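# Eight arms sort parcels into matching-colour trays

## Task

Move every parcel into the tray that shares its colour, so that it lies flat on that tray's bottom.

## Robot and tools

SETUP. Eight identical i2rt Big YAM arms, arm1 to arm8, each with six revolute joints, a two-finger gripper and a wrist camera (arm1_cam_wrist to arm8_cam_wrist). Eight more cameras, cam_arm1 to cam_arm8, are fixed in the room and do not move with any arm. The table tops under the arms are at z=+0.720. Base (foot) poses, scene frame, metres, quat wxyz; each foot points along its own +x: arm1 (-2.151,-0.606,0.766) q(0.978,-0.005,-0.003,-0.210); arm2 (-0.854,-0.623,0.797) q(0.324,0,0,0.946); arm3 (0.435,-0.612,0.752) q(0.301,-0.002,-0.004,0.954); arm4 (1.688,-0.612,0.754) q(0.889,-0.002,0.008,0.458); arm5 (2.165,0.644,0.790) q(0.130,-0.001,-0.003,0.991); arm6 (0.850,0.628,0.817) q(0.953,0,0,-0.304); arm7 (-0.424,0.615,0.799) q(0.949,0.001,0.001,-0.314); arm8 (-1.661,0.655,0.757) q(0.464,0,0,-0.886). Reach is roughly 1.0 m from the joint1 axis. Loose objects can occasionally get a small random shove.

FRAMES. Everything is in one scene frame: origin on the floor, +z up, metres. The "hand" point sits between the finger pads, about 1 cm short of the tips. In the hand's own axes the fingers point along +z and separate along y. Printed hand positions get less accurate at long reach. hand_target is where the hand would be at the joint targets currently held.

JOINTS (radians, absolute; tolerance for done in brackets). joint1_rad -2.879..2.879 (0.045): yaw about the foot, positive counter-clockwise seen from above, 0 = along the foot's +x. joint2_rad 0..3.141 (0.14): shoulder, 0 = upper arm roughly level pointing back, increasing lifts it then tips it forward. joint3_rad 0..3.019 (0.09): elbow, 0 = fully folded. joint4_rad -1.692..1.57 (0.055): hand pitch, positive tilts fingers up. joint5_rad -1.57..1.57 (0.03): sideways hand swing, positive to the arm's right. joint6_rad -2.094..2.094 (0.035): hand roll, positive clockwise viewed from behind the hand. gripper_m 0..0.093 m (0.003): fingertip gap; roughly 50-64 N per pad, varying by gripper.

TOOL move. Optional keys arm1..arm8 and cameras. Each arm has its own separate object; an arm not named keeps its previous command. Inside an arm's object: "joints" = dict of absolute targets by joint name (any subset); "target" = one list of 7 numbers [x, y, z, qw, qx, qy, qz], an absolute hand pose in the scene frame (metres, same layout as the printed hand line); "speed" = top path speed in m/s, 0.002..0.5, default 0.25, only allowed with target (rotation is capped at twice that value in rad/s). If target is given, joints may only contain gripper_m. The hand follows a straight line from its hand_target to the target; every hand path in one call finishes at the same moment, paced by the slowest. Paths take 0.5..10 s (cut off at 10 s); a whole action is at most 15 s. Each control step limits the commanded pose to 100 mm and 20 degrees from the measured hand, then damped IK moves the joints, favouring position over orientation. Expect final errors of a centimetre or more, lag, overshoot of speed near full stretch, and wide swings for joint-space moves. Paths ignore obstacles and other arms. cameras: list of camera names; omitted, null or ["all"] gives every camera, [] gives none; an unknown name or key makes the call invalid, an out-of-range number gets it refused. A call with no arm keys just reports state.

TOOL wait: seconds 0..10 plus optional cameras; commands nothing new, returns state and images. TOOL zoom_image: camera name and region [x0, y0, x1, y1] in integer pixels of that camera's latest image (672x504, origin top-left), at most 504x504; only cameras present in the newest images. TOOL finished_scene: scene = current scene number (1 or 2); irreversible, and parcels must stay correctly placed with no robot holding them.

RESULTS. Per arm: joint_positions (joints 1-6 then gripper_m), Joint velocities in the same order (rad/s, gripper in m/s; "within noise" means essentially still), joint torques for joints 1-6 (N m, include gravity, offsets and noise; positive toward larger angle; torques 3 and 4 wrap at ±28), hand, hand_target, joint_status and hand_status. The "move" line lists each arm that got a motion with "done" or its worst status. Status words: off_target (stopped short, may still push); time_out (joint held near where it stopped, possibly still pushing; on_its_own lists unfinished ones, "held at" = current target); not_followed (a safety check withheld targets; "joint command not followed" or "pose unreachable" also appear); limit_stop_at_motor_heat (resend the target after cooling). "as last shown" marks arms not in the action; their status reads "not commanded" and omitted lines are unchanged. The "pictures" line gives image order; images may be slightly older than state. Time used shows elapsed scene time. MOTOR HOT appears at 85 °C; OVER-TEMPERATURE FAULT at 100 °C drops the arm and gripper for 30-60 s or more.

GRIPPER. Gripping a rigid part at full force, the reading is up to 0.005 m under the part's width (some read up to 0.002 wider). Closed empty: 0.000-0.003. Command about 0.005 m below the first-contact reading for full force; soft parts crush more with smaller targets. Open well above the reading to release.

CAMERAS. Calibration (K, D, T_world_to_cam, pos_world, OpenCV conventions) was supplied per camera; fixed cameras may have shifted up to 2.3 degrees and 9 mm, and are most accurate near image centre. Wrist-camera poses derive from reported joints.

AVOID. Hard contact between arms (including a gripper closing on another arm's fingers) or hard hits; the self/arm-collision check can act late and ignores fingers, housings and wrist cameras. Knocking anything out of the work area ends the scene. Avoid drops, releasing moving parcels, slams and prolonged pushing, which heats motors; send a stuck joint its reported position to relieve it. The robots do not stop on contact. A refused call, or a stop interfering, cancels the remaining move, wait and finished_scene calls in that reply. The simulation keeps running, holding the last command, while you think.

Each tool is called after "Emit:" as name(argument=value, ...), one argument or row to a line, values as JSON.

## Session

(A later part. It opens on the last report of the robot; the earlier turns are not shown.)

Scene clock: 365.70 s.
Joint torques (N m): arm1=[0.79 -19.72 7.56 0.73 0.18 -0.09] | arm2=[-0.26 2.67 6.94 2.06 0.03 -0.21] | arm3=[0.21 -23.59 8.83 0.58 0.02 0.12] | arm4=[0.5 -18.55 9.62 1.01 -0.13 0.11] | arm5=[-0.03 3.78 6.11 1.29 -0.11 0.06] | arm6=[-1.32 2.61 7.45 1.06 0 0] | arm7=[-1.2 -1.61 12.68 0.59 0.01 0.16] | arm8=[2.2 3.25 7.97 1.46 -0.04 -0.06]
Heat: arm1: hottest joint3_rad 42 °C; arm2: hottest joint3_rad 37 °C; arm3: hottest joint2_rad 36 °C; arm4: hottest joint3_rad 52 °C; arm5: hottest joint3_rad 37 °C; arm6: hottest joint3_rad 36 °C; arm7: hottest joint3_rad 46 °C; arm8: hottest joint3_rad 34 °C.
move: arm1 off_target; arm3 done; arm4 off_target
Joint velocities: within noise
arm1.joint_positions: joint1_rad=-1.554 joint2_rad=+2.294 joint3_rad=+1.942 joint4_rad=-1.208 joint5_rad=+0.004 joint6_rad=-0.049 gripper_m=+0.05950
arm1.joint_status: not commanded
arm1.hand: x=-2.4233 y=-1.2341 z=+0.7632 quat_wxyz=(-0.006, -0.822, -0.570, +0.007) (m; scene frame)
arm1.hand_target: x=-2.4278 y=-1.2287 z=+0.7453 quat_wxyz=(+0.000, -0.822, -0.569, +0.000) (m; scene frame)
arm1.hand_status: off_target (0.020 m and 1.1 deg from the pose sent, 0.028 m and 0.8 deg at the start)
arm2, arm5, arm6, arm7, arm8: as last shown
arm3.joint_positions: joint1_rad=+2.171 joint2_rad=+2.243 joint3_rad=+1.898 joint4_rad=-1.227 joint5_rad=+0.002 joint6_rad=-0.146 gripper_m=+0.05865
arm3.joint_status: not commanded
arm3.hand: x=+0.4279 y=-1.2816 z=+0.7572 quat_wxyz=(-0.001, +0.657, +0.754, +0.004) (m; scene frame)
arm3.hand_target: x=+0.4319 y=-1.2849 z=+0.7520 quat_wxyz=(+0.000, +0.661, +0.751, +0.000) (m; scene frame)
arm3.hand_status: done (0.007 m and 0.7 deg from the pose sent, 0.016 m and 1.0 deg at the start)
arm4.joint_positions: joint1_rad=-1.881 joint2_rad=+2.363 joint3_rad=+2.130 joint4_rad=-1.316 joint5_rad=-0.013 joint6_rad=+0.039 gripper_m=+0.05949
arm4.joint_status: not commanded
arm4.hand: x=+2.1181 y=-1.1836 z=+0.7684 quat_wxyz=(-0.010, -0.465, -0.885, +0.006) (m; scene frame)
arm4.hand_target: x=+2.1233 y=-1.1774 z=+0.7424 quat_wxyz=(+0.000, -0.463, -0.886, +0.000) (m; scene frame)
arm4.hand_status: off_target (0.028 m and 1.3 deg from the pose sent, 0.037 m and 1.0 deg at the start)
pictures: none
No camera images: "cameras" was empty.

Emit:
move(
  arm3={"target":[0.432,-1.285,0.746,0,0.6607,0.7507,0],"speed":0.1},
  cameras=[],
)

Emit:
move(
  arm1={"joints":{"gripper_m":0.093}},
  arm4={"joints":{"gripper_m":0.093}},
  arm3={"joints":{"gripper_m":0.093}},
  cameras=[],
)

Emit:
move(
  arm1={"target":[-2.428,-1.229,0.92,0,0.8221,0.5693,0],"speed":0.35},
  arm4={"target":[2.124,-1.178,0.92,0,0.4633,0.8862,0],"speed":0.35},
  arm3={"target":[0.432,-1.285,0.92,0,0.6607,0.7507,0],"speed":0.35},
  cameras=[],
)

Emit:
move(
  arm1={"joints":{"joint2_rad":0.6,"joint3_rad":1.4,"joint4_rad":-1.5}},
  arm4={"joints":{"joint2_rad":0.6,"joint3_rad":1.4,"joint4_rad":-1.5}},
  arm3={"joints":{"joint2_rad":0.8,"joint3_rad":1.5,"joint4_rad":-1.6,"joint5_rad":0}},
  cameras=[],
)

Emit:
move(
  arm3={"joints":{"joint1_rad":-1.321,"joint6_rad":-0.361}},
  cameras=[],
)

Emit:
move(
  arm3={"target":[0.666,-0.002,0.87,0,-0.7071,0.7071,0],"speed":0.4},
  cameras=["cam_arm1","cam_arm3","cam_arm4","arm3_cam_wrist"],
)

Scene clock: 382.63 s.
Joint torques (N m): arm1=[0.85 -19.6 7.47 0.91 0.18 -0.06] | arm2=[-0.26 2.67 6.95 2.06 0.03 -0.21] | arm3=[0.09 -23.59 8.8 0.51 0.02 0.12] | arm4=[0.5 -18.55 9.62 1.02 -0.13 0.11] | arm5=[-0.26 3.84 6.08 1.25 -0.1 0.08] | arm6=[-1.32 2.61 7.43 1.07 -0.01 0] | arm7=[-1.03 -1.61 12.68 0.64 0.02 0.16] | arm8=[2.43 3.14 7.9 1.48 -0.02 -0.07]
Heat: arm1: hottest joint3_rad 40 °C; arm2: hottest joint3_rad 36 °C; arm3: hottest joint2_rad 37 °C; arm4: hottest joint3_rad 49 °C; arm5: hottest joint3_rad 37 °C; arm6: hottest joint3_rad 36 °C; arm7: hottest joint3_rad 46 °C; arm8: hottest joint3_rad 34 °C.
move: arm3 done
Joint velocities: within noise
arm1, arm2, arm4, arm5, arm6, arm7, arm8: as last shown
arm3.joint_positions: joint1_rad=+2.171 joint2_rad=+2.248 joint3_rad=+1.893 joint4_rad=-1.216 joint5_rad=+0.002 joint6_rad=-0.146 gripper_m=+0.05865
arm3.joint_status: not commanded
arm3.hand: x=+0.4280 y=-1.2818 z=+0.7520 quat_wxyz=(-0.001, +0.657, +0.754, +0.004) (m; scene frame)
arm3.hand_target: x=+0.4319 y=-1.2849 z=+0.7461 quat_wxyz=(+0.000, +0.661, +0.751, +0.000) (m; scene frame)
arm3.hand_status: done (0.008 m and 0.7 deg from the pose sent, 0.012 m and 0.7 deg at the start)
pictures: none
No camera images: "cameras" was empty.

Scene clock: 383.27 s.
Joint torques (N m): arm1=[0.62 -19.66 7.54 0.7 0.16 -0.06] | arm2=[-0.26 2.67 6.95 2.07 0.03 -0.22] | arm3=[0.09 -23.53 8.76 0.64 0.02 0.12] | arm4=[0.5 -18.61 9.63 0.81 -0.13 0.11] | arm5=[-0.15 4.07 5.98 1.24 -0.1 0.04] | arm6=[-1.32 2.61 7.42 1.07 0 0] | arm7=[-1.14 -1.55 12.63 0.61 0.01 0.17] | arm8=[2.37 3.08 7.94 1.44 -0.02 -0.08]
Heat: arm1: hottest joint3_rad 40 °C; arm2: hottest joint3_rad 36 °C; arm3: hottest joint2_rad 37 °C; arm4: hottest joint3_rad 49 °C; arm5: hottest joint3_rad 37 °C; arm6: hottest joint3_rad 36 °C; arm7: hottest joint3_rad 46 °C; arm8: hottest joint3_rad 34 °C.
move: arm1 done; arm3 done; arm4 done
Joint velocities: within noise
arm1.joint_positions: joint1_rad=-1.554 joint2_rad=+2.294 joint3_rad=+1.942 joint4_rad=-1.208 joint5_rad=+0.004 joint6_rad=-0.049 gripper_m=+0.09279
arm1.joint_status: all done
arm1.hand: x=-2.4233 y=-1.2341 z=+0.7632 quat_wxyz=(-0.006, -0.822, -0.570, +0.007) (m; scene frame)
arm1.hand_target: x=-2.4278 y=-1.2287 z=+0.7453 quat_wxyz=(+0.000, -0.822, -0.569, +0.000) (m; scene frame)
arm1.hand_status: not commanded
arm2, arm5, arm6, arm7, arm8: as last shown
arm3.joint_positions: joint1_rad=+2.171 joint2_rad=+2.248 joint3_rad=+1.893 joint4_rad=-1.216 joint5_rad=+0.002 joint6_rad=-0.146 gripper_m=+0.09287
arm3.joint_status: all done
arm3.hand: x=+0.4280 y=-1.2818 z=+0.7520 quat_wxyz=(-0.001, +0.657, +0.754, +0.004) (m; scene frame)
arm3.hand_target: x=+0.4319 y=-1.2849 z=+0.7461 quat_wxyz=(+0.000, +0.661, +0.751, +0.000) (m; scene frame)
arm3.hand_status: not commanded
arm4.joint_positions: joint1_rad=-1.881 joint2_rad=+2.363 joint3_rad=+2.130 joint4_rad=-1.311 joint5_rad=-0.013 joint6_rad=+0.039 gripper_m=+0.09281
arm4.joint_status: all done
arm4.hand: x=+2.1189 y=-1.1847 z=+0.7684 quat_wxyz=(-0.012, -0.465, -0.885, +0.007) (m; scene frame)
arm4.hand_target: x=+2.1233 y=-1.1774 z=+0.7426 quat_wxyz=(+0.000, -0.463, -0.886, +0.000) (m; scene frame)
arm4.hand_status: not commanded
pictures: none
No camera images: "cameras" was empty.

Scene clock: 384.93 s.
Joint torques (N m): arm1=[1.32 -19.6 12.04 -0.13 0.18 -0.06] | arm2=[-0.26 2.67 6.95 2.06 0.03 -0.21] | arm3=[0.15 -23.53 14.35 -0.49 -0.01 0.13] | arm4=[0.15 -18.43 14.3 -0.2 -0.13 0.08] | arm5=[-0.32 4.01 6.01 1.43 -0.11 0.06] | arm6=[-1.32 2.55 7.41 1.06 0 0] | arm7=[-1.14 -1.73 12.68 0.68 0 0.16] | arm8=[2.61 3.37 7.92 1.42 -0.04 -0.06]
Heat: arm1: hottest joint3_rad 40 °C; arm2: hottest joint3_rad 36 °C; arm3: hottest joint2_rad 37 °C; arm4: hottest joint3_rad 49 °C; arm5: hottest joint3_rad 37 °C; arm6: hottest joint3_rad 36 °C; arm7: hottest joint3_rad 46 °C; arm8: hottest joint3_rad 34 °C.
move: arm1 off_target; arm3 off_target; arm4 off_target
Joint velocities: within noise
arm1.joint_positions: joint1_rad=-1.554 joint2_rad=+2.189 joint3_rad=+2.165 joint4_rad=-1.567 joint5_rad=+0.005 joint6_rad=-0.049 gripper_m=+0.09289
arm1.joint_status: not commanded
arm1.hand: x=-2.4195 y=-1.2226 z=+0.9157 quat_wxyz=(+0.002, -0.822, -0.570, -0.006) (m; scene frame)
arm1.hand_target: x=-2.4279 y=-1.2286 z=+0.9201 quat_wxyz=(+0.000, -0.822, -0.569, +0.001) (m; scene frame)
arm1.hand_status: off_target (0.011 m and 0.7 deg from the pose sent, 0.157 m and 1.0 deg at the start; pose on its path clipped on 4 of 50 steps)
arm2, arm5, arm6, arm8: as last shown
arm3.joint_positions: joint1_rad=+2.171 joint2_rad=+2.151 joint3_rad=+2.122 joint4_rad=-1.576 joint5_rad=+0.002 joint6_rad=-0.145 gripper_m=+0.09297
arm3.joint_status: not commanded
arm3.hand: x=+0.4272 y=-1.2721 z=+0.9012 quat_wxyz=(-0.011, +0.658, +0.753, +0.016) (m; scene frame)
arm3.hand_target: x=+0.4319 y=-1.2839 z=+0.9200 quat_wxyz=(+0.001, +0.661, +0.751, +0.000) (m; scene frame)
arm3.hand_status: off_target (0.023 m and 2.3 deg from the pose sent, 0.168 m and 0.7 deg at the start; pose on its path clipped on 12 of 50 steps)
arm4.joint_positions: joint1_rad=-1.881 joint2_rad=+2.300 joint3_rad=+2.423 joint4_rad=-1.684 joint5_rad=-0.014 joint6_rad=+0.039 gripper_m=+0.09291
arm4.joint_status: not commanded
arm4.hand: x=+2.1141 y=-1.1742 z=+0.9229 quat_wxyz=(-0.004, -0.465, -0.885, +0.003) (m; scene frame)
arm4.hand_target: x=+2.1235 y=-1.1774 z=+0.9197 quat_wxyz=(-0.008, -0.463, -0.886, +0.004) (m; scene frame)
arm4.hand_status: off_target (0.011 m and 0.6 deg from the pose sent, 0.152 m and 1.6 deg at the start; pose on its path clipped on 7 of 50 steps; a joint's target at an end of its range on 25 of 50 steps)
arm7.joint_positions: joint1_rad=-1.045 joint2_rad=+0.800 joint3_rad=+1.461 joint4_rad=-1.589 joint5_rad=-0.002 joint6_rad=-0.126 gripper_m=+0.09310
arm7.joint_status: not commanded
arm7.hand: x=-0.4526 y=+0.3596 z=+1.2857 quat_wxyz=(-0.195, -0.667, -0.676, +0.247) (m; scene frame)
arm7.hand_target: x=-0.4548 y=+0.3638 z=+1.3015 quat_wxyz=(-0.202, -0.668, -0.668, +0.259) (m; scene frame)
arm7.hand_status: not commanded
pictures: none
No camera images: "cameras" was empty.

Scene clock: 387.10 s.
Joint torques (N m): arm1=[0.67 3.37 6.54 1.89 0.17 -0.03] | arm2=[-0.26 2.67 6.95 2.06 0.03 -0.21] | arm3=[0.15 -1.73 8.34 0.76 -0.19 0.13] | arm4=[0.67 2.73 7.97 2.04 -0.13 0.08] | arm5=[-0.26 3.31 6.17 1.35 -0.1 0.09] | arm6=[-1.38 2.61 7.43 1.06 0 0] | arm7=[-1.14 -1.55 12.72 0.65 0.02 0.16] | arm8=[2.37 3.02 7.9 1.43 -0.02 -0.1]
Heat: arm1: hottest joint3_rad 40 °C; arm2: hottest joint3_rad 36 °C; arm3: hottest joint2_rad 37 °C; arm4: hottest joint3_rad 49 °C; arm5: hottest joint3_rad 37 °C; arm6: hottest joint3_rad 36 °C; arm7: hottest joint3_rad 46 °C; arm8: hottest joint3_rad 33 °C.
move: arm1 done; arm3 done; arm4 done
Joint velocities: within noise
arm1.joint_positions: joint1_rad=-1.554 joint2_rad=+0.598 joint3_rad=+1.409 joint4_rad=-1.508 joint5_rad=+0.005 joint6_rad=-0.049 gripper_m=+0.09289
arm1.joint_status: all done
arm1.hand: x=-2.2328 y=-0.7826 z=+1.2863 quat_wxyz=(-0.227, -0.744, -0.513, +0.362) (m; scene frame)
arm1.hand_target: x=-2.2358 y=-0.7850 z=+1.2833 quat_wxyz=(-0.223, -0.746, -0.513, +0.362) (m; scene frame)
arm1.hand_status: not commanded
arm2, arm5, arm6, arm7, arm8: as last shown
arm3.joint_positions: joint1_rad=+2.171 joint2_rad=+0.795 joint3_rad=+1.498 joint4_rad=-1.591 joint5_rad=+0.002 joint6_rad=-0.145 gripper_m=+0.09297
arm3.joint_status: all done
arm3.hand: x=+0.4293 y=-0.8664 z=+1.2548 quat_wxyz=(+0.217, +0.622, +0.710, -0.251) (m; scene frame)
arm3.hand_target: x=+0.4316 y=-0.8664 z=+1.2531 quat_wxyz=(+0.217, +0.625, +0.709, -0.244) (m; scene frame)
arm3.hand_status: not commanded
arm4.joint_positions: joint1_rad=-1.881 joint2_rad=+0.601 joint3_rad=+1.407 joint4_rad=-1.509 joint5_rad=-0.014 joint6_rad=+0.039 gripper_m=+0.09291
arm4.joint_status: all done
arm4.hand: x=+1.8150 y=-0.7654 z=+1.2710 quat_wxyz=(-0.379, -0.416, -0.806, +0.182) (m; scene frame)
arm4.hand_target: x=+1.8176 y=-0.7658 z=+1.2695 quat_wxyz=(-0.382, -0.414, -0.806, +0.179) (m; scene frame)
arm4.hand_status: not commanded
pictures: none
No camera images: "cameras" was empty.

Scene clock: 389.77 s.
Joint torques (N m): arm1=[0.85 3.37 6.6 1.95 0.17 -0.05] | arm2=[-0.26 2.67 6.95 2.06 0.03 -0.21] | arm3=[-1.79 -2.2 8.28 0.77 -0.18 -0.19] | arm4=[0.62 2.73 7.97 2.04 -0.13 0.08] | arm5=[-0.03 3.96 6.06 1.2 -0.1 0.04] | arm6=[-1.32 2.55 7.42 1.06 -0.01 0] | arm7=[-1.26 -1.61 12.64 0.66 0.02 0.16] | arm8=[2.32 3.14 7.88 1.44 -0.03 -0.06]
Heat: arm1: hottest joint3_rad 39 °C; arm2: hottest joint3_rad 36 °C; arm3: hottest joint2_rad 36 °C; arm4: hottest joint3_rad 49 °C; arm5: hottest joint3_rad 37 °C; arm6: hottest joint3_rad 36 °C; arm7: hottest joint3_rad 46 °C; arm8: hottest joint3_rad 33 °C.
move: arm3 done
Joint velocities: within noise
arm1, arm4, arm7: as last shown
arm2.joint_positions: joint1_rad=-2.015 joint2_rad=+0.596 joint3_rad=+1.402 joint4_rad=-1.507 joint5_rad=+0.001 joint6_rad=+0.472 gripper_m=+0.09292
arm2.joint_status: not commanded
arm2.hand: x=-0.6758 y=-0.5346 z=+1.3137 quat_wxyz=(-0.376, -0.003, -0.907, -0.190) (m; scene frame)
arm2.hand_target: x=-0.6729 y=-0.5346 z=+1.3133 quat_wxyz=(-0.378, -0.001, -0.907, -0.187) (m; scene frame)
arm2.hand_status: not commanded
arm3.joint_positions: joint1_rad=-1.306 joint2_rad=+0.803 joint3_rad=+1.498 joint4_rad=-1.591 joint5_rad=+0.001 joint6_rad=-0.345 gripper_m=+0.09302
arm3.joint_status: all done
arm3.hand: x=+0.5195 y=-0.3753 z=+1.2563 quat_wxyz=(-0.304, +0.666, -0.666, -0.141) (m; scene frame)
arm3.hand_target: x=+0.5217 y=-0.3794 z=+1.2564 quat_wxyz=(-0.304, +0.667, -0.666, -0.136) (m; scene frame)
arm3.hand_status: not commanded
arm5.joint_positions: joint1_rad=+1.503 joint2_rad=+0.595 joint3_rad=+1.396 joint4_rad=-1.494 joint5_rad=+0.000 joint6_rad=-0.330 gripper_m=+0.09289
arm5.joint_status: not commanded
arm5.hand: x=+2.0974 y=+0.4506 z=+1.3051 quat_wxyz=(+0.186, +0.641, +0.641, -0.378) (m; scene frame)
arm5.hand_target: x=+2.0986 y=+0.4496 z=+1.3048 quat_wxyz=(+0.188, +0.643, +0.642, -0.374) (m; scene frame)
arm5.hand_status: not commanded
arm6.joint_positions: joint1_rad=-1.237 joint2_rad=+0.603 joint3_rad=+1.398 joint4_rad=-1.492 joint5_rad=+0.000 joint6_rad=-0.301 gripper_m=+0.09290
arm6.joint_status: not commanded
arm6.hand: x=+0.7927 y=+0.4322 z=+1.3329 quat_wxyz=(-0.200, -0.635, -0.646, +0.373) (m; scene frame)
arm6.hand_target: x=+0.7917 y=+0.4352 z=+1.3332 quat_wxyz=(-0.199, -0.641, -0.641, +0.372) (m; scene frame)
arm6.hand_status: not commanded
arm8.joint_positions: joint1_rad=+0.391 joint2_rad=+0.600 joint3_rad=+1.404 joint4_rad=-1.507 joint5_rad=-0.002 joint6_rad=-0.202 gripper_m=+0.09292
arm8.joint_status: not commanded
arm8.hand: x=-1.7039 y=+0.4601 z=+1.2742 quat_wxyz=(-0.230, -0.645, -0.638, +0.352) (m; scene frame)
arm8.hand_target: x=-1.7032 y=+0.4583 z=+1.2735 quat_wxyz=(-0.230, -0.641, -0.641, +0.354) (m; scene frame)
arm8.hand_status: not commanded
pictures: none
No camera images: "cameras" was empty.

Scene clock: 392.33 s.
Joint torques (N m): arm1=[0.44 3.43 6.64 1.95 0.18 -0.08] | arm2=[-0.26 2.67 6.94 2.06 0.03 -0.21] | arm3=[-1.9 -23.18 13.82 -0.38 -0.27 -0.21] | arm4=[0.56 2.73 7.98 2.04 -0.13 0.08] | arm5=[-0.32 3.96 6.01 1.25 -0.11 0.06] | arm6=[-1.32 2.61 7.42 1.07 0 0] | arm7=[-1.2 -1.55 12.64 0.59 0.02 0.17] | arm8=[2.32 3.14 7.94 1.35 -0.04 -0.06]
Heat: arm1: hottest joint3_rad 39 °C; arm2: hottest joint3_rad 36 °C; arm3: hottest joint2_rad 36 °C; arm4: hottest joint3_rad 49 °C; arm5: hottest joint3_rad 37 °C; arm6: hottest joint3_rad 36 °C; arm7: hottest joint3_rad 46 °C; arm8: hottest joint3_rad 33 °C.
move: arm3 off_target
Joint velocities: within noise
arm1, arm2, arm4, arm5, arm6, arm7, arm8: as last shown
arm3.joint_positions: joint1_rad=-1.308 joint2_rad=+2.116 joint3_rad=+1.901 joint4_rad=-1.408 joint5_rad=+0.001 joint6_rad=-0.347 gripper_m=+0.09302
arm3.joint_status: not commanded
arm3.hand: x=+0.6526 y=-0.0139 z=+0.8487 quat_wxyz=(+0.019, +0.706, -0.707, +0.011) (m; scene frame)
arm3.hand_target: x=+0.6656 y=-0.0032 z=+0.8702 quat_wxyz=(-0.001, +0.707, -0.707, +0.000) (m; scene frame)
arm3.hand_status: off_target (0.028 m and 2.5 deg from the pose sent, 0.557 m and 39.1 deg at the start)
pictures: arm3_cam_wrist, cam_arm1, cam_arm3, cam_arm4
camera_calibration:
arm3_cam_wrist: T_world_to_cam=[[0.99998, -0.00627525, -0.00120075, -0.652878], [-0.00420119, -0.787419, 0.616404, -0.525427], [-0.00481358, -0.616386, -0.78743, 0.786799], [0, 0, 0, 1]] pos_world=[0.654445, 0.0671431, 0.94264]

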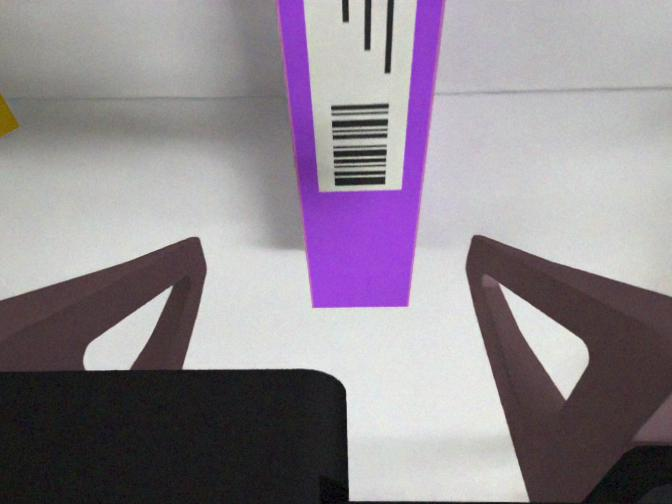

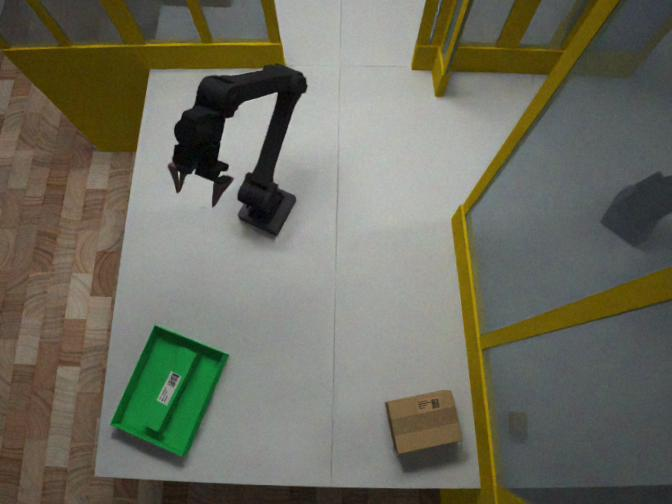

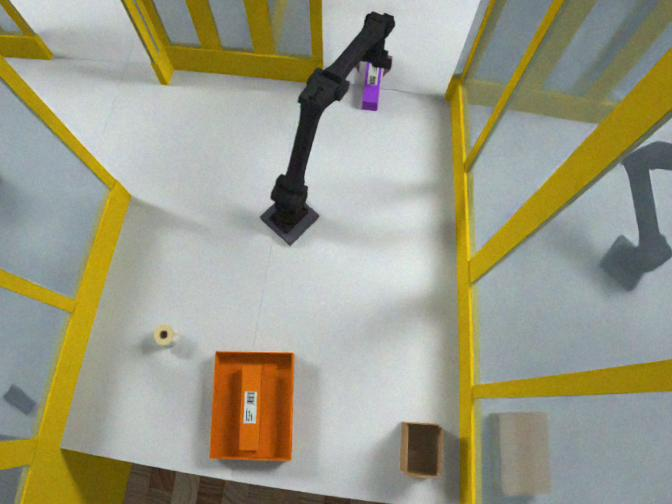

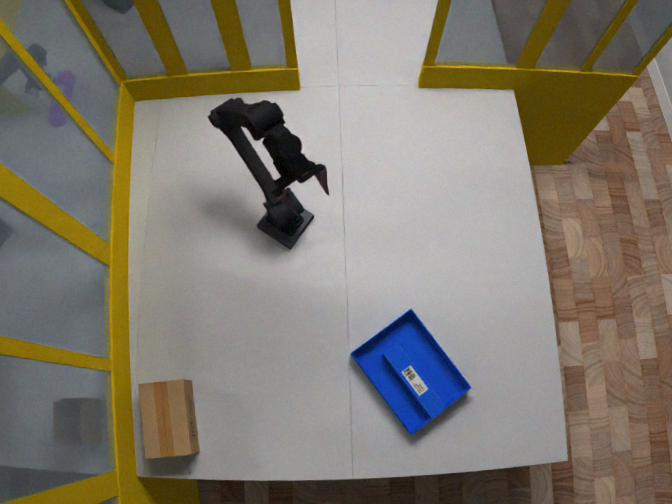

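Emit:
move(
  arm3={"target":[0.669,0.012,0.752,0,-0.7071,0.7071,0],"speed":0.25},
  cameras=[],
)

Emit:
move(
  arm3={"joints":{"gripper_m":0.045}},
  cameras=[],
)

Emit:
move(
  arm3={"target":[0.666,0.005,0.93,0,-0.7071,0.7071,0],"speed":0.3},
  cameras=["arm3_cam_wrist"],
)

Scene clock: 431.77 s.
Joint torques (N m): arm1=[0.44 4.07 6.61 1.99 0.17 -0.06] | arm2=[-0.32 2.67 6.95 2.06 0.03 -0.21] | arm3=[-1.49 -25.05 9.54 0.53 -0.29 -0.17] | arm4=[0.67 2.73 7.97 2.04 -0.13 0.07] | arm5=[-0.38 3.96 6.04 1.29 -0.1 0.04] | arm6=[-1.32 2.55 7.41 1.06 0 0] | arm7=[-1.03 -1.67 12.7 0.66 0.02 0.15] | arm8=[2.37 3.02 7.95 1.43 -0.04 -0.08]
Heat: arm1: hottest joint3_rad 36 °C; arm2: hottest joint3_rad 36 °C; arm3: hottest joint3_rad 38 °C; arm4: hottest joint3_rad 46 °C; arm5: hottest joint3_rad 37 °C; arm6: hottest joint3_rad 36 °C; arm7: hottest joint3_rad 47 °C; arm8: hottest joint3_rad 33 °C.
move: arm3 off_target
Joint velocities: within noise
arm1, arm2, arm4, arm5, arm6, arm7, arm8: as last shown
arm3.joint_positions: joint1_rad=-1.308 joint2_rad=+2.262 joint3_rad=+1.856 joint4_rad=-1.214 joint5_rad=+0.001 joint6_rad=-0.347 gripper_m=+0.09302
arm3.joint_status: not commanded
arm3.hand: x=+0.6593 y=+0.0034 z=+0.7393 quat_wxyz=(+0.018, +0.706, -0.707, +0.011) (m; scene frame)
arm3.hand_target: x=+0.6689 y=+0.0116 z=+0.7521 quat_wxyz=(+0.000, +0.707, -0.707, +0.000) (m; scene frame)
arm3.hand_status: off_target (0.018 m and 2.4 deg from the pose sent, 0.101 m and 2.5 deg at the start)
pictures: none
No camera images: "cameras" was empty.

Scene clock: 432.37 s.
Joint torques (N m): arm1=[0.97 3.49 6.68 1.92 0.17 -0.04] | arm2=[-0.32 2.67 6.94 2.06 0.03 -0.21] | arm3=[-1.61 -25 9.78 0.61 -0.26 -0.17] | arm4=[0.67 2.73 7.98 2.04 -0.13 0.08] | arm5=[-0.26 3.43 6.05 1.24 -0.12 0.03] | arm6=[-1.32 2.55 7.42 1.06 -0.01 0] | arm7=[-1.03 -1.61 12.67 0.65 0.01 0.17] | arm8=[2.43 3.02 7.95 1.35 -0.03 -0.08]
Heat: arm1: hottest joint3_rad 36 °C; arm2: hottest joint3_rad 36 °C; arm3: hottest joint3_rad 38 °C; arm4: hottest joint3_rad 45 °C; arm5: hottest joint3_rad 37 °C; arm6: hottest joint3_rad 36 °C; arm7: hottest joint3_rad 47 °C; arm8: hottest joint3_rad 33 °C.
move: arm3 off_target
Joint velocities: within noise
arm1, arm2, arm4, arm5, arm6, arm7, arm8: as last shown
arm3.joint_positions: joint1_rad=-1.308 joint2_rad=+2.262 joint3_rad=+1.856 joint4_rad=-1.214 joint5_rad=+0.001 joint6_rad=-0.347 gripper_m=+0.05885
arm3.joint_status: gripper_m off_target (ended at +0.05888, target +0.04500)
arm3.hand: x=+0.6593 y=+0.0034 z=+0.7393 quat_wxyz=(+0.018, +0.707, -0.707, +0.010) (m; scene frame)
arm3.hand_target: x=+0.6689 y=+0.0116 z=+0.7521 quat_wxyz=(+0.000, +0.707, -0.707, +0.000) (m; scene frame)
arm3.hand_status: not commanded
pictures: none
No camera images: "cameras" was empty.

Scene clock: 434.07 s.
Joint torques (N m): arm1=[0.62 3.49 6.63 1.92 0.15 -0.05] | arm2=[-0.32 2.67 6.94 2.06 0.03 -0.21] | arm3=[-1.61 -23.71 14.56 -0.34 -0.27 -0.17] | arm4=[0.67 2.73 7.98 2.04 -0.13 0.07] | arm5=[-0.5 3.66 6.08 1.24 -0.09 0.06] | arm6=[-1.26 2.55 7.43 1.03 0 0] | arm7=[-1.03 -1.67 12.67 0.65 0.01 0.15] | arm8=[2.26 3.14 8.01 1.46 -0.04 -0.07]
Heat: arm1: hottest joint3_rad 36 °C; arm2: hottest joint3_rad 36 °C; arm3: hottest joint3_rad 38 °C; arm4: hottest joint3_rad 45 °C; arm5: hottest joint3_rad 37 °C; arm6: hottest joint3_rad 36 °C; arm7: hottest joint3_rad 47 °C; arm8: hottest joint3_rad 33 °C.
move: arm3 off_target
Joint velocities: within noise
arm1, arm2, arm4, arm5, arm6, arm7, arm8: as last shown
arm3.joint_positions: joint1_rad=-1.308 joint2_rad=+2.125 joint3_rad=+2.066 joint4_rad=-1.570 joint5_rad=+0.001 joint6_rad=-0.347 gripper_m=+0.05885
arm3.joint_status: not commanded
arm3.hand: x=+0.6554 y=-0.0057 z=+0.9054 quat_wxyz=(+0.022, +0.706, -0.707, +0.012) (m; scene frame)
arm3.hand_target: x=+0.6655 y=+0.0037 z=+0.9302 quat_wxyz=(-0.001, +0.707, -0.707, +0.000) (m; scene frame)
arm3.hand_status: off_target (0.029 m and 2.9 deg from the pose sent, 0.191 m and 2.3 deg at the start; pose on its path clipped on 13 of 51 steps)
pictures: arm3_cam_wrist
camera_calibration:
arm3_cam_wrist: T_world_to_cam=[[0.999976, -0.00593295, -0.00361654, -0.653265], [-0.00240604, -0.783956, 0.620812, -0.559113], [-0.00651846, -0.620788, -0.783951, 0.834483], [0, 0, 0, 1]] pos_world=[0.657344, 0.0758411, 0.998936]

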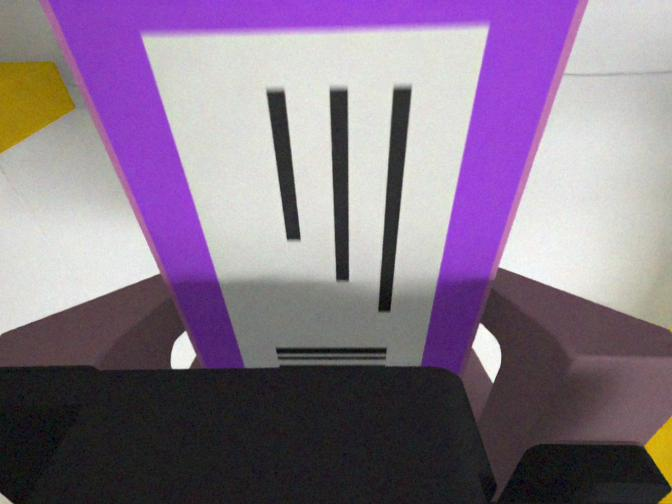

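Emit:
move(
  arm3={"joints":{"joint2_rad":0.8,"joint3_rad":1.5,"joint4_rad":-1.6,"joint5_rad":0}},
  cameras=[],
)

Emit:
move(
  arm3={"joints":{"joint1_rad":0.154,"joint6_rad":-0.457}},
  cameras=[],
)

Emit:
move(
  arm3={"target":[-0.2,-0.3,0.93,0,1,0,0],"speed":0.4},
  cameras=[],
)

Emit:
move(
  arm3={"target":[-0.2,-0.3,0.778,0,1,0,0],"speed":0.25},
  cameras=[],
)

Emit:
move(
  arm3={"target":[-0.2,-0.3,0.755,0,1,0,0],"speed":0.12},
  cameras=["arm3_cam_wrist","cam_arm2"],
)

Scene clock: 443.87 s.
Joint torques (N m): arm1=[0.85 4.19 6.58 1.91 0.16 -0.03] | arm2=[-0.26 2.67 6.95 2.07 0.03 -0.21] | arm3=[-1.44 -1.85 8.43 0.8 -0.16 -0.16] | arm4=[0.67 2.73 7.97 2.04 -0.13 0.08] | arm5=[-0.09 3.84 6.08 1.28 -0.12 0.05] | arm6=[-1.32 2.61 7.41 1.05 0 0] | arm7=[-1.08 -1.61 12.68 0.65 0.01 0.16] | arm8=[2.26 3.08 7.92 1.4 -0.03 -0.07]
Heat: arm1: hottest joint3_rad 35 °C; arm2: hottest joint3_rad 36 °C; arm3: hottest joint3_rad 37 °C; arm4: hottest joint3_rad 45 °C; arm5: hottest joint3_rad 37 °C; arm6: hottest joint3_rad 36 °C; arm7: hottest joint3_rad 47 °C; arm8: hottest joint3_rad 33 °C.
move: arm3 done
Joint velocities: within noise
arm1, arm2, arm4, arm5, arm6, arm7, arm8: as last shown
arm3.joint_positions: joint1_rad=-1.308 joint2_rad=+0.797 joint3_rad=+1.496 joint4_rad=-1.592 joint5_rad=+0.001 joint6_rad=-0.347 gripper_m=+0.05884
arm3.joint_status: all done
arm3.hand: x=+0.5191 y=-0.3778 z=+1.2566 quat_wxyz=(-0.305, +0.666, -0.666, -0.141) (m; scene frame)
arm3.hand_target: x=+0.5213 y=-0.3791 z=+1.2564 quat_wxyz=(-0.303, +0.667, -0.666, -0.136) (m; scene frame)
arm3.hand_status: not commanded
pictures: none
No camera images: "cameras" was empty.

Scene clock: 445.77 s.
Joint torques (N m): arm1=[0.56 3.72 6.69 2 0.17 -0.01] | arm2=[-0.26 2.67 6.95 2.06 0.03 -0.21] | arm3=[0.56 -1.79 8.49 0.8 -0.16 -0.18] | arm4=[0.67 2.73 7.97 2.04 -0.13 0.08] | arm5=[0.03 3.9 6.08 1.32 -0.12 0.07] | arm6=[-1.32 2.49 7.42 1.06 0 0] | arm7=[-1.08 -1.61 12.68 0.64 0.01 0.17] | arm8=[2.37 3.25 7.98 1.44 -0.03 -0.08]
Heat: arm1: hottest joint3_rad 35 °C; arm2: hottest joint3_rad 36 °C; arm3: hottest joint3_rad 37 °C; arm4: hottest joint3_rad 45 °C; arm5: hottest joint3_rad 37 °C; arm6: hottest joint3_rad 36 °C; arm7: hottest joint3_rad 47 °C; arm8: hottest joint3_rad 33 °C.
move: arm3 done
Joint velocities: within noise
arm1, arm2, arm4, arm5, arm6, arm8: as last shown
arm3.joint_positions: joint1_rad=+0.140 joint2_rad=+0.797 joint3_rad=+1.496 joint4_rad=-1.592 joint5_rad=+0.001 joint6_rad=-0.442 gripper_m=+0.05881
arm3.joint_status: all done
arm3.hand: x=+0.2080 y=-0.4998 z=+1.2541 quat_wxyz=(-0.149, +0.943, -0.013, -0.296) (m; scene frame)
arm3.hand_target: x=+0.2068 y=-0.5033 z=+1.2539 quat_wxyz=(-0.148, +0.945, +0.002, -0.293) (m; scene frame)
arm3.hand_status: not commanded
arm7.joint_positions: joint1_rad=-1.045 joint2_rad=+0.800 joint3_rad=+1.461 joint4_rad=-1.589 joint5_rad=-0.002 joint6_rad=-0.126 gripper_m=+0.09310
arm7.joint_status: not commanded
arm7.hand: x=-0.4526 y=+0.3596 z=+1.2857 quat_wxyz=(-0.195, -0.667, -0.676, +0.247) (m; scene frame)
arm7.hand_target: x=-0.4548 y=+0.3638 z=+1.3015 quat_wxyz=(-0.202, -0.668, -0.668, +0.259) (m; scene frame)
arm7.hand_status: not commanded
pictures: none
No camera images: "cameras" was empty.

Scene clock: 448.30 s.
Joint torques (N m): arm1=[0.79 3.6 6.64 1.89 0.14 -0.03] | arm2=[-0.26 2.67 6.95 2.07 0.03 -0.21] | arm3=[0.15 -25.58 14.16 -0.34 -0.31 -0.2] | arm4=[0.67 2.73 7.97 2.04 -0.13 0.07] | arm5=[-0.5 3.84 6.06 1.25 -0.12 0.04] | arm6=[-1.38 2.49 7.43 1.06 0 0] | arm7=[-1.14 -1.55 12.64 0.57 0.02 0.17] | arm8=[2.49 3.14 7.95 1.46 -0.03 -0.07]
Heat: arm1: hottest joint3_rad 35 °C; arm2: hottest joint3_rad 36 °C; arm3: hottest joint3_rad 37 °C; arm4: hottest joint3_rad 45 °C; arm5: hottest joint3_rad 37 °C; arm6: hottest joint3_rad 36 °C; arm7: hottest joint3_rad 47 °C; arm8: hottest joint3_rad 33 °C.
move: arm3 off_target
Joint velocities: within noise
arm1.joint_positions: joint1_rad=-1.554 joint2_rad=+0.598 joint3_rad=+1.409 joint4_rad=-1.508 joint5_rad=+0.005 joint6_rad=-0.049 gripper_m=+0.09289
arm1.joint_status: not commanded
arm1.hand: x=-2.2328 y=-0.7826 z=+1.2863 quat_wxyz=(-0.227, -0.744, -0.513, +0.362) (m; scene frame)
arm1.hand_target: x=-2.2358 y=-0.7850 z=+1.2833 quat_wxyz=(-0.223, -0.746, -0.513, +0.362) (m; scene frame)
arm1.hand_status: not commanded
arm2, arm5, arm6, arm7, arm8: as last shown
arm3.joint_positions: joint1_rad=+0.140 joint2_rad=+2.285 joint3_rad=+2.365 joint4_rad=-1.672 joint5_rad=-0.004 joint6_rad=-0.442 gripper_m=+0.05883
arm3.joint_status: not commanded
arm3.hand: x=-0.1865 y=-0.2968 z=+0.9069 quat_wxyz=(+0.003, +1.000, -0.014, +0.011) (m; scene frame)
arm3.hand_target: x=-0.1986 y=-0.3007 z=+0.9299 quat_wxyz=(-0.005, +1.000, +0.000, -0.011) (m; scene frame)
arm3.hand_status: off_target (0.027 m and 2.1 deg from the pose sent, 0.558 m and 38.7 deg at the start; a joint's target at an end of its range on 21 of 76 steps)
arm4.joint_positions: joint1_rad=-1.881 joint2_rad=+0.601 joint3_rad=+1.407 joint4_rad=-1.509 joint5_rad=-0.014 joint6_rad=+0.039 gripper_m=+0.09291
arm4.joint_status: not commanded
arm4.hand: x=+1.8150 y=-0.7654 z=+1.2710 quat_wxyz=(-0.379, -0.416, -0.806, +0.182) (m; scene frame)
arm4.hand_target: x=+1.8176 y=-0.7658 z=+1.2695 quat_wxyz=(-0.382, -0.414, -0.806, +0.179) (m; scene frame)
arm4.hand_status: not commanded
pictures: none
No camera images: "cameras" was empty.

Scene clock: 449.67 s.
Joint torques (N m): arm1=[1.03 3.14 6.54 1.94 0.18 -0.03] | arm2=[-0.26 2.67 6.95 2.06 0.03 -0.21] | arm3=[0.21 -26.4 9.99 0.59 -0.31 -0.21] | arm4=[0.73 2.73 7.98 2.04 -0.13 0.07] | arm5=[-0.15 3.78 6.16 1.29 -0.1 0.02] | arm6=[-1.32 2.61 7.45 1.07 0 0] | arm7=[-0.91 -1.67 12.67 0.65 0 0.15] | arm8=[2.67 3.25 7.9 1.36 -0.04 -0.09]
Heat: arm1: hottest joint3_rad 35 °C; arm2: hottest joint3_rad 36 °C; arm3: hottest joint3_rad 37 °C; arm4: hottest joint3_rad 45 °C; arm5: hottest joint3_rad 37 °C; arm6: hottest joint3_rad 36 °C; arm7: hottest joint3_rad 47 °C; arm8: hottest joint3_rad 33 °C.
move: arm3 off_target
Joint velocities: within noise
arm1, arm4, arm7: as last shown
arm2.joint_positions: joint1_rad=-2.015 joint2_rad=+0.596 joint3_rad=+1.402 joint4_rad=-1.507 joint5_rad=+0.001 joint6_rad=+0.472 gripper_m=+0.09292
arm2.joint_status: not commanded
arm2.hand: x=-0.6758 y=-0.5346 z=+1.3137 quat_wxyz=(-0.376, -0.003, -0.907, -0.190) (m; scene frame)
arm2.hand_target: x=-0.6729 y=-0.5346 z=+1.3133 quat_wxyz=(-0.378, -0.001, -0.907, -0.187) (m; scene frame)
arm2.hand_status: not commanded
arm3.joint_positions: joint1_rad=+0.140 joint2_rad=+2.343 joint3_rad=+2.115 joint4_rad=-1.367 joint5_rad=-0.004 joint6_rad=-0.442 gripper_m=+0.05883
arm3.joint_status: not commanded
arm3.hand: x=-0.1892 y=-0.2942 z=+0.7720 quat_wxyz=(+0.004, +1.000, -0.014, +0.013) (m; scene frame)
arm3.hand_target: x=-0.1998 y=-0.3002 z=+0.7780 quat_wxyz=(+0.000, +1.000, +0.000, +0.000) (m; scene frame)
arm3.hand_status: off_target (0.014 m and 2.3 deg from the pose sent, 0.130 m and 2.1 deg at the start)
arm5.joint_positions: joint1_rad=+1.503 joint2_rad=+0.595 joint3_rad=+1.396 joint4_rad=-1.494 joint5_rad=+0.000 joint6_rad=-0.330 gripper_m=+0.09289
arm5.joint_status: not commanded
arm5.hand: x=+2.0974 y=+0.4506 z=+1.3051 quat_wxyz=(+0.186, +0.641, +0.641, -0.378) (m; scene frame)
arm5.hand_target: x=+2.0986 y=+0.4496 z=+1.3048 quat_wxyz=(+0.188, +0.643, +0.642, -0.374) (m; scene frame)
arm5.hand_status: not commanded
arm6.joint_positions: joint1_rad=-1.237 joint2_rad=+0.603 joint3_rad=+1.398 joint4_rad=-1.492 joint5_rad=+0.000 joint6_rad=-0.301 gripper_m=+0.09290
arm6.joint_status: not commanded
arm6.hand: x=+0.7927 y=+0.4322 z=+1.3329 quat_wxyz=(-0.200, -0.635, -0.646, +0.373) (m; scene frame)
arm6.hand_target: x=+0.7917 y=+0.4352 z=+1.3332 quat_wxyz=(-0.199, -0.641, -0.641, +0.372) (m; scene frame)
arm6.hand_status: not commanded
arm8.joint_positions: joint1_rad=+0.391 joint2_rad=+0.600 joint3_rad=+1.404 joint4_rad=-1.507 joint5_rad=-0.002 joint6_rad=-0.202 gripper_m=+0.09292
arm8.joint_status: not commanded
arm8.hand: x=-1.7039 y=+0.4601 z=+1.2742 quat_wxyz=(-0.230, -0.645, -0.638, +0.352) (m; scene frame)
arm8.hand_target: x=-1.7032 y=+0.4583 z=+1.2735 quat_wxyz=(-0.230, -0.641, -0.641, +0.354) (m; scene frame)
arm8.hand_status: not commanded
pictures: none
No camera images: "cameras" was empty.

Scene clock: 450.67 s.
Joint torques (N m): arm1=[0.79 3.96 6.61 1.98 0.18 -0.01] | arm2=[-0.26 2.67 6.95 2.06 0.03 -0.21] | arm3=[0.32 -24.88 9.09 0.59 -0.31 -0.21] | arm4=[0.67 2.73 7.97 2.04 -0.13 0.07] | arm5=[-0.09 3.43 6.15 1.29 -0.1 0.04] | arm6=[-1.38 2.61 7.41 1.06 0 0] | arm7=[-1.08 -1.55 12.67 0.61 0.01 0.17] | arm8=[2.61 3.14 7.98 1.44 -0.02 -0.07]
Heat: arm1: hottest joint3_rad 35 °C; arm2: hottest joint3_rad 36 °C; arm3: hottest joint3_rad 37 °C; arm4: hottest joint3_rad 45 °C; arm5: hottest joint3_rad 37 °C; arm6: hottest joint3_rad 36 °C; arm7: hottest joint3_rad 47 °C; arm8: hottest joint3_rad 33 °C.
move: arm3 off_target
Joint velocities: within noise
arm1, arm2, arm4, arm5, arm6, arm7, arm8: as last shown
arm3.joint_positions: joint1_rad=+0.140 joint2_rad=+2.347 joint3_rad=+2.094 joint4_rad=-1.321 joint5_rad=-0.004 joint6_rad=-0.442 gripper_m=+0.05883
arm3.joint_status: not commanded
arm3.hand: x=-0.1925 y=-0.2924 z=+0.7615 quat_wxyz=(+0.000, +1.000, -0.014, +0.004) (m; scene frame)
arm3.hand_target: x=-0.1998 y=-0.3001 z=+0.7551 quat_wxyz=(+0.000, +1.000, +0.000, +0.000) (m; scene frame)
arm3.hand_status: off_target (0.012 m and 1.7 deg from the pose sent, 0.021 m and 2.3 deg at the start)
pictures: arm3_cam_wrist, cam_arm2
camera_calibration:
arm3_cam_wrist: T_world_to_cam=[[0.0332959, 0.999388, 0.0106882, 0.289377], [0.808196, -0.0332144, 0.587977, -0.29599], [0.587972, -0.0109391, -0.808807, 0.849923], [0, 0, 0, 1]] pos_world=[-0.270148, -0.289733, 0.858366]

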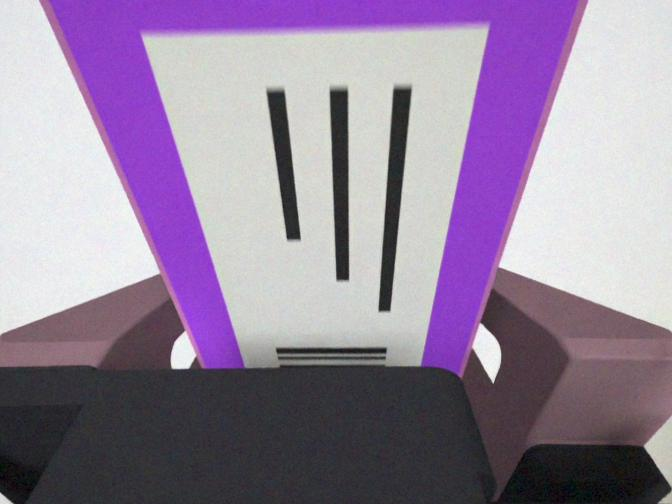

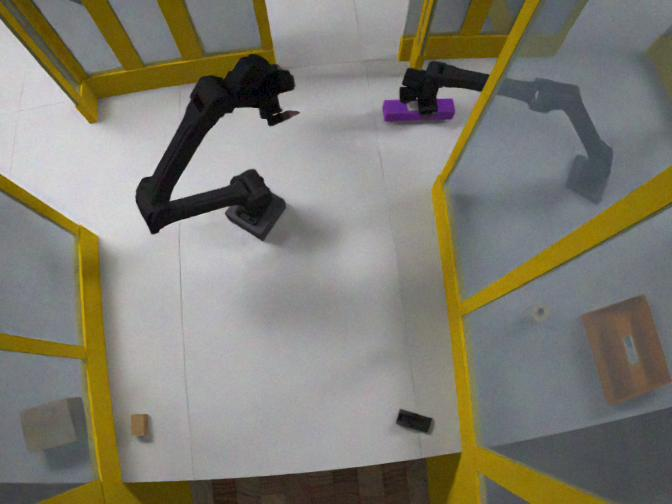

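Emit:
move(
  arm3={"target":[-0.2,-0.3,0.735,0,1,0,0],"speed":0.1},
  cameras=[],
)

Scene clock: 455.53 s.
Joint torques (N m): arm1=[0.85 3.6 6.63 1.95 0.14 -0.05] | arm2=[-0.26 2.67 6.94 2.07 0.03 -0.21] | arm3=[0.32 -25.05 8.95 0.84 -0.31 -0.2] | arm4=[0.67 2.78 7.97 2.04 -0.13 0.07] | arm5=[-0.62 3.55 6 1.24 -0.11 0.03] | arm6=[-1.26 2.55 7.42 1.06 0 0] | arm7=[-1.08 -1.67 12.68 0.61 0 0.16] | arm8=[2.26 3.19 7.9 1.37 -0.03 -0.09]
Heat: arm1: hottest joint3_rad 35 °C; arm2: hottest joint3_rad 36 °C; arm3: hottest joint3_rad 37 °C; arm4: hottest joint3_rad 44 °C; arm5: hottest joint3_rad 37 °C; arm6: hottest joint3_rad 36 °C; arm7: hottest joint3_rad 47 °C; arm8: hottest joint3_rad 33 °C.
move: arm3 off_target
Joint velocities: within noise
arm1, arm2, arm4, arm5, arm6, arm7, arm8: as last shown
arm3.joint_positions: joint1_rad=+0.140 joint2_rad=+2.364 joint3_rad=+2.074 joint4_rad=-1.286 joint5_rad=-0.004 joint6_rad=-0.442 gripper_m=+0.05883
arm3.joint_status: not commanded
arm3.hand: x=-0.1921 y=-0.2925 z=+0.7426 quat_wxyz=(+0.000, +1.000, -0.014, +0.004) (m; scene frame)
arm3.hand_target: x=-0.1996 y=-0.3002 z=+0.7349 quat_wxyz=(+0.000, +1.000, +0.000, +0.000) (m; scene frame)
arm3.hand_status: off_target (0.013 m and 1.7 deg from the pose sent, 0.029 m and 1.7 deg at the start)
pictures: none
No camera images: "cameras" was empty.

Emit:
move(
  arm3={"joints":{"gripper_m":0.093}},
  cameras=[],
)

Emit:
move(
  arm3={"target":[-0.2,-0.3,0.92,0,1,0,0],"speed":0.35},
  cameras=[],
)

Emit:
move(
  arm3={"joints":{"joint2_rad":0.6,"joint3_rad":1.4,"joint4_rad":-1.5}},
  cameras=["cam_arm2"],
)

Emit:
move(
  arm2={"target":[-0.2,-0.3,0.87,0,0,1,0],"speed":0.4},
  cameras=["arm2_cam_wrist"],
)

Scene clock: 463.17 s.
Joint torques (N m): arm1=[0.79 3.6 6.68 1.96 0.15 -0.02] | arm2=[-0.26 2.73 6.95 2.06 0.03 -0.21] | arm3=[0.32 -25 8.98 0.61 -0.3 -0.2] | arm4=[0.67 2.73 7.97 2.04 -0.13 0.08] | arm5=[-0.03 3.66 6.06 1.22 -0.1 0.05] | arm6=[-1.38 2.61 7.42 1.06 0 0] | arm7=[-1.2 -1.55 12.68 0.65 0.02 0.16] | arm8=[2.49 3.19 7.9 1.47 -0.03 -0.1]
Heat: arm1: hottest joint3_rad 35 °C; arm2: hottest joint3_rad 36 °C; arm3: hottest joint2_rad 37 °C; arm4: hottest joint3_rad 44 °C; arm5: hottest joint3_rad 37 °C; arm6: hottest joint3_rad 36 °C; arm7: hottest joint3_rad 48 °C; arm8: hottest joint3_rad 33 °C.
move: arm3 done
Joint velocities: within noise
arm1, arm2, arm4, arm5, arm6, arm7, arm8: as last shown
arm3.joint_positions: joint1_rad=+0.140 joint2_rad=+2.365 joint3_rad=+2.074 joint4_rad=-1.283 joint5_rad=-0.004 joint6_rad=-0.442 gripper_m=+0.09290
arm3.joint_status: all done
arm3.hand: x=-0.1928 y=-0.2922 z=+0.7423 quat_wxyz=(-0.001, +1.000, -0.014, +0.003) (m; scene frame)
arm3.hand_target: x=-0.1997 y=-0.3001 z=+0.7351 quat_wxyz=(+0.000, +1.000, +0.000, +0.000) (m; scene frame)
arm3.hand_status: not commanded
pictures: none
No camera images: "cameras" was empty.

Scene clock: 464.90 s.
Joint torques (N m): arm1=[1.03 3.84 6.58 1.89 0.17 -0.04] | arm2=[-0.26 2.67 6.95 2.06 0.03 -0.21] | arm3=[0.21 -24.23 14.24 -0.39 -0.31 -0.18] | arm4=[0.67 2.73 7.97 2.03 -0.13 0.08] | arm5=[-0.26 3.25 6.09 1.25 -0.13 0.03] | arm6=[-1.38 2.61 7.41 1.06 -0.01 0] | arm7=[-1.03 -1.67 12.66 0.65 0 0.17] | arm8=[2.49 3.19 7.98 1.39 -0.04 -0.08]
Heat: arm1: hottest joint3_rad 34 °C; arm2: hottest joint3_rad 36 °C; arm3: hottest joint2_rad 37 °C; arm4: hottest joint3_rad 44 °C; arm5: hottest joint3_rad 37 °C; arm6: hottest joint3_rad 36 °C; arm7: hottest joint3_rad 48 °C; arm8: hottest joint3_rad 33 °C.
move: arm3 off_target
Joint velocities: within noise
arm1, arm2, arm4, arm5, arm6, arm7, arm8: as last shown
arm3.joint_positions: joint1_rad=+0.140 joint2_rad=+2.283 joint3_rad=+2.365 joint4_rad=-1.672 joint5_rad=-0.004 joint6_rad=-0.446 gripper_m=+0.09297
arm3.joint_status: not commanded
arm3.hand: x=-0.1865 y=-0.2969 z=+0.9085 quat_wxyz=(+0.003, +1.000, -0.013, +0.010) (m; scene frame)
arm3.hand_target: x=-0.1991 y=-0.3005 z=+0.9197 quat_wxyz=(-0.002, +1.000, +0.000, -0.004) (m; scene frame)
arm3.hand_status: off_target (0.018 m and 1.9 deg from the pose sent, 0.178 m and 1.7 deg at the start; pose on its path clipped on 14 of 52 steps; a joint's target at an end of its range on 19 of 52 steps)
pictures: none
No camera images: "cameras" was empty.

Scene clock: 467.03 s.
Joint torques (N m): arm1=[0.67 3.72 6.6 1.95 0.16 -0.02] | arm2=[-0.26 2.67 6.95 2.07 0.03 -0.21] | arm3=[0.38 0.73 7.73 1.62 -0.29 -0.15] | arm4=[0.67 2.73 7.97 2.04 -0.13 0.08] | arm5=[-0.62 3.72 6.02 1.47 -0.11 0.06] | arm6=[-1.26 2.61 7.43 1.07 0 0] | arm7=[-1.03 -1.55 12.67 0.64 0.02 0.15] | arm8=[2.37 3.19 7.98 1.43 -0.04 -0.08]
Heat: arm1: hottest joint3_rad 34 °C; arm2: hottest joint3_rad 36 °C; arm3: hottest joint2_rad 37 °C; arm4: hottest joint3_rad 44 °C; arm5: hottest joint3_rad 37 °C; arm6: hottest joint3_rad 36 °C; arm7: hottest joint3_rad 48 °C; arm8: hottest joint3_rad 33 °C.
move: arm3 done
Joint velocities: within noise
arm1, arm2, arm4, arm5, arm6, arm7, arm8: as last shown
arm3.joint_positions: joint1_rad=+0.140 joint2_rad=+0.603 joint3_rad=+1.400 joint4_rad=-1.511 joint5_rad=-0.004 joint6_rad=-0.446 gripper_m=+0.09297
arm3.joint_status: all done
arm3.hand: x=+0.2530 y=-0.5237 z=+1.2644 quat_wxyz=(-0.185, +0.910, -0.009, -0.371) (m; scene frame)
arm3.hand_target: x=+0.2511 y=-0.5261 z=+1.2671 quat_wxyz=(-0.186, +0.907, +0.003, -0.377) (m; scene frame)
arm3.hand_status: not commanded
pictures: cam_arm2

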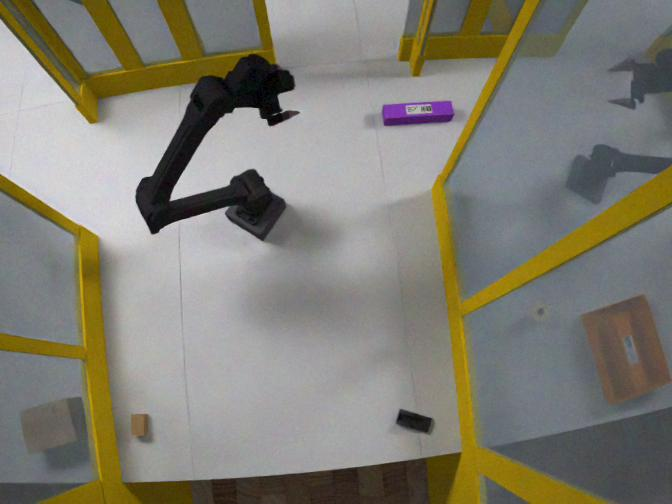

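Scene clock: 470.33 s.
Joint torques (N m): arm1=[0.85 3.66 6.68 1.99 0.17 -0.06] | arm2=[-0.26 -26.11 12 0.13 0.05 -0.18] | arm3=[0.21 0.73 7.72 1.62 -0.28 -0.15] | arm4=[0.67 2.73 7.97 2.04 -0.13 0.07] | arm5=[0.21 3.9 6.02 1.28 -0.11 0.05] | arm6=[-1.32 2.61 7.43 1.05 0 0] | arm7=[-1.14 -1.55 12.64 0.66 0.02 0.16] | arm8=[2.49 3.14 7.88 1.5 -0.05 -0.08]
Heat: arm1: hottest joint3_rad 34 °C; arm2: hottest joint3_rad 36 °C; arm3: hottest joint2_rad 36 °C; arm4: hottest joint3_rad 44 °C; arm5: hottest joint3_rad 37 °C; arm6: hottest joint3_rad 36 °C; arm7: hottest joint3_rad 48 °C; arm8: hottest joint3_rad 33 °C.
move: arm2 off_target
Joint velocities: within noise
arm1, arm3, arm4, arm5, arm6, arm8: as last shown
arm2.joint_positions: joint1_rad=-2.015 joint2_rad=+2.378 joint3_rad=+2.308 joint4_rad=-1.514 joint5_rad=+0.001 joint6_rad=+0.472 gripper_m=+0.09292
arm2.joint_status: not commanded
arm2.hand: x=-0.2104 y=-0.3002 z=+0.8684 quat_wxyz=(+0.006, -0.003, -1.000, +0.003) (m; scene frame)
arm2.hand_target: x=-0.2004 y=-0.3002 z=+0.8700 quat_wxyz=(-0.001, +0.000, -1.000, +0.000) (m; scene frame)
arm2.hand_status: off_target (0.011 m and 0.8 deg from the pose sent, 0.692 m and 49.9 deg at the start)
arm7.joint_positions: joint1_rad=-1.045 joint2_rad=+0.800 joint3_rad=+1.461 joint4_rad=-1.589 joint5_rad=-0.002 joint6_rad=-0.126 gripper_m=+0.09310
arm7.joint_status: not commanded
arm7.hand: x=-0.4526 y=+0.3596 z=+1.2857 quat_wxyz=(-0.195, -0.667, -0.676, +0.247) (m; scene frame)
arm7.hand_target: x=-0.4548 y=+0.3638 z=+1.3015 quat_wxyz=(-0.202, -0.668, -0.668, +0.259) (m; scene frame)
arm7.hand_status: not commanded
pictures: arm2_cam_wrist
camera_calibration:
arm2_cam_wrist: T_world_to_cam=[[-0.0113202, -0.999764, 0.0185185, -0.319789], [-0.805185, 0.0200952, 0.592683, -0.673624], [-0.592916, -0.00820148, -0.805223, 0.692612], [0, 0, 0, 1]] pos_world=[-0.135351, -0.300497, 0.962874]

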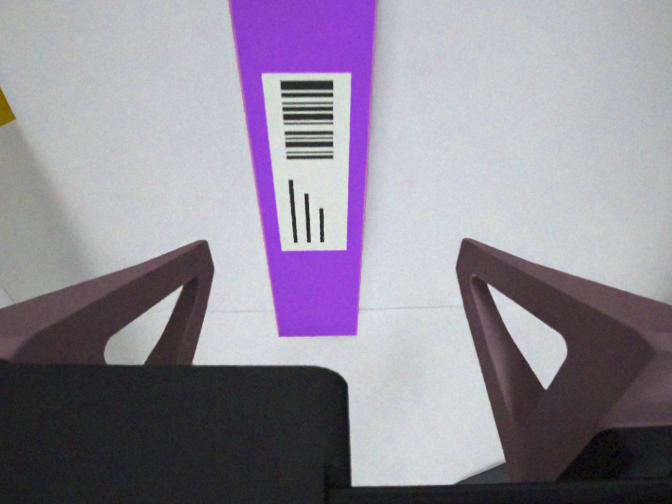

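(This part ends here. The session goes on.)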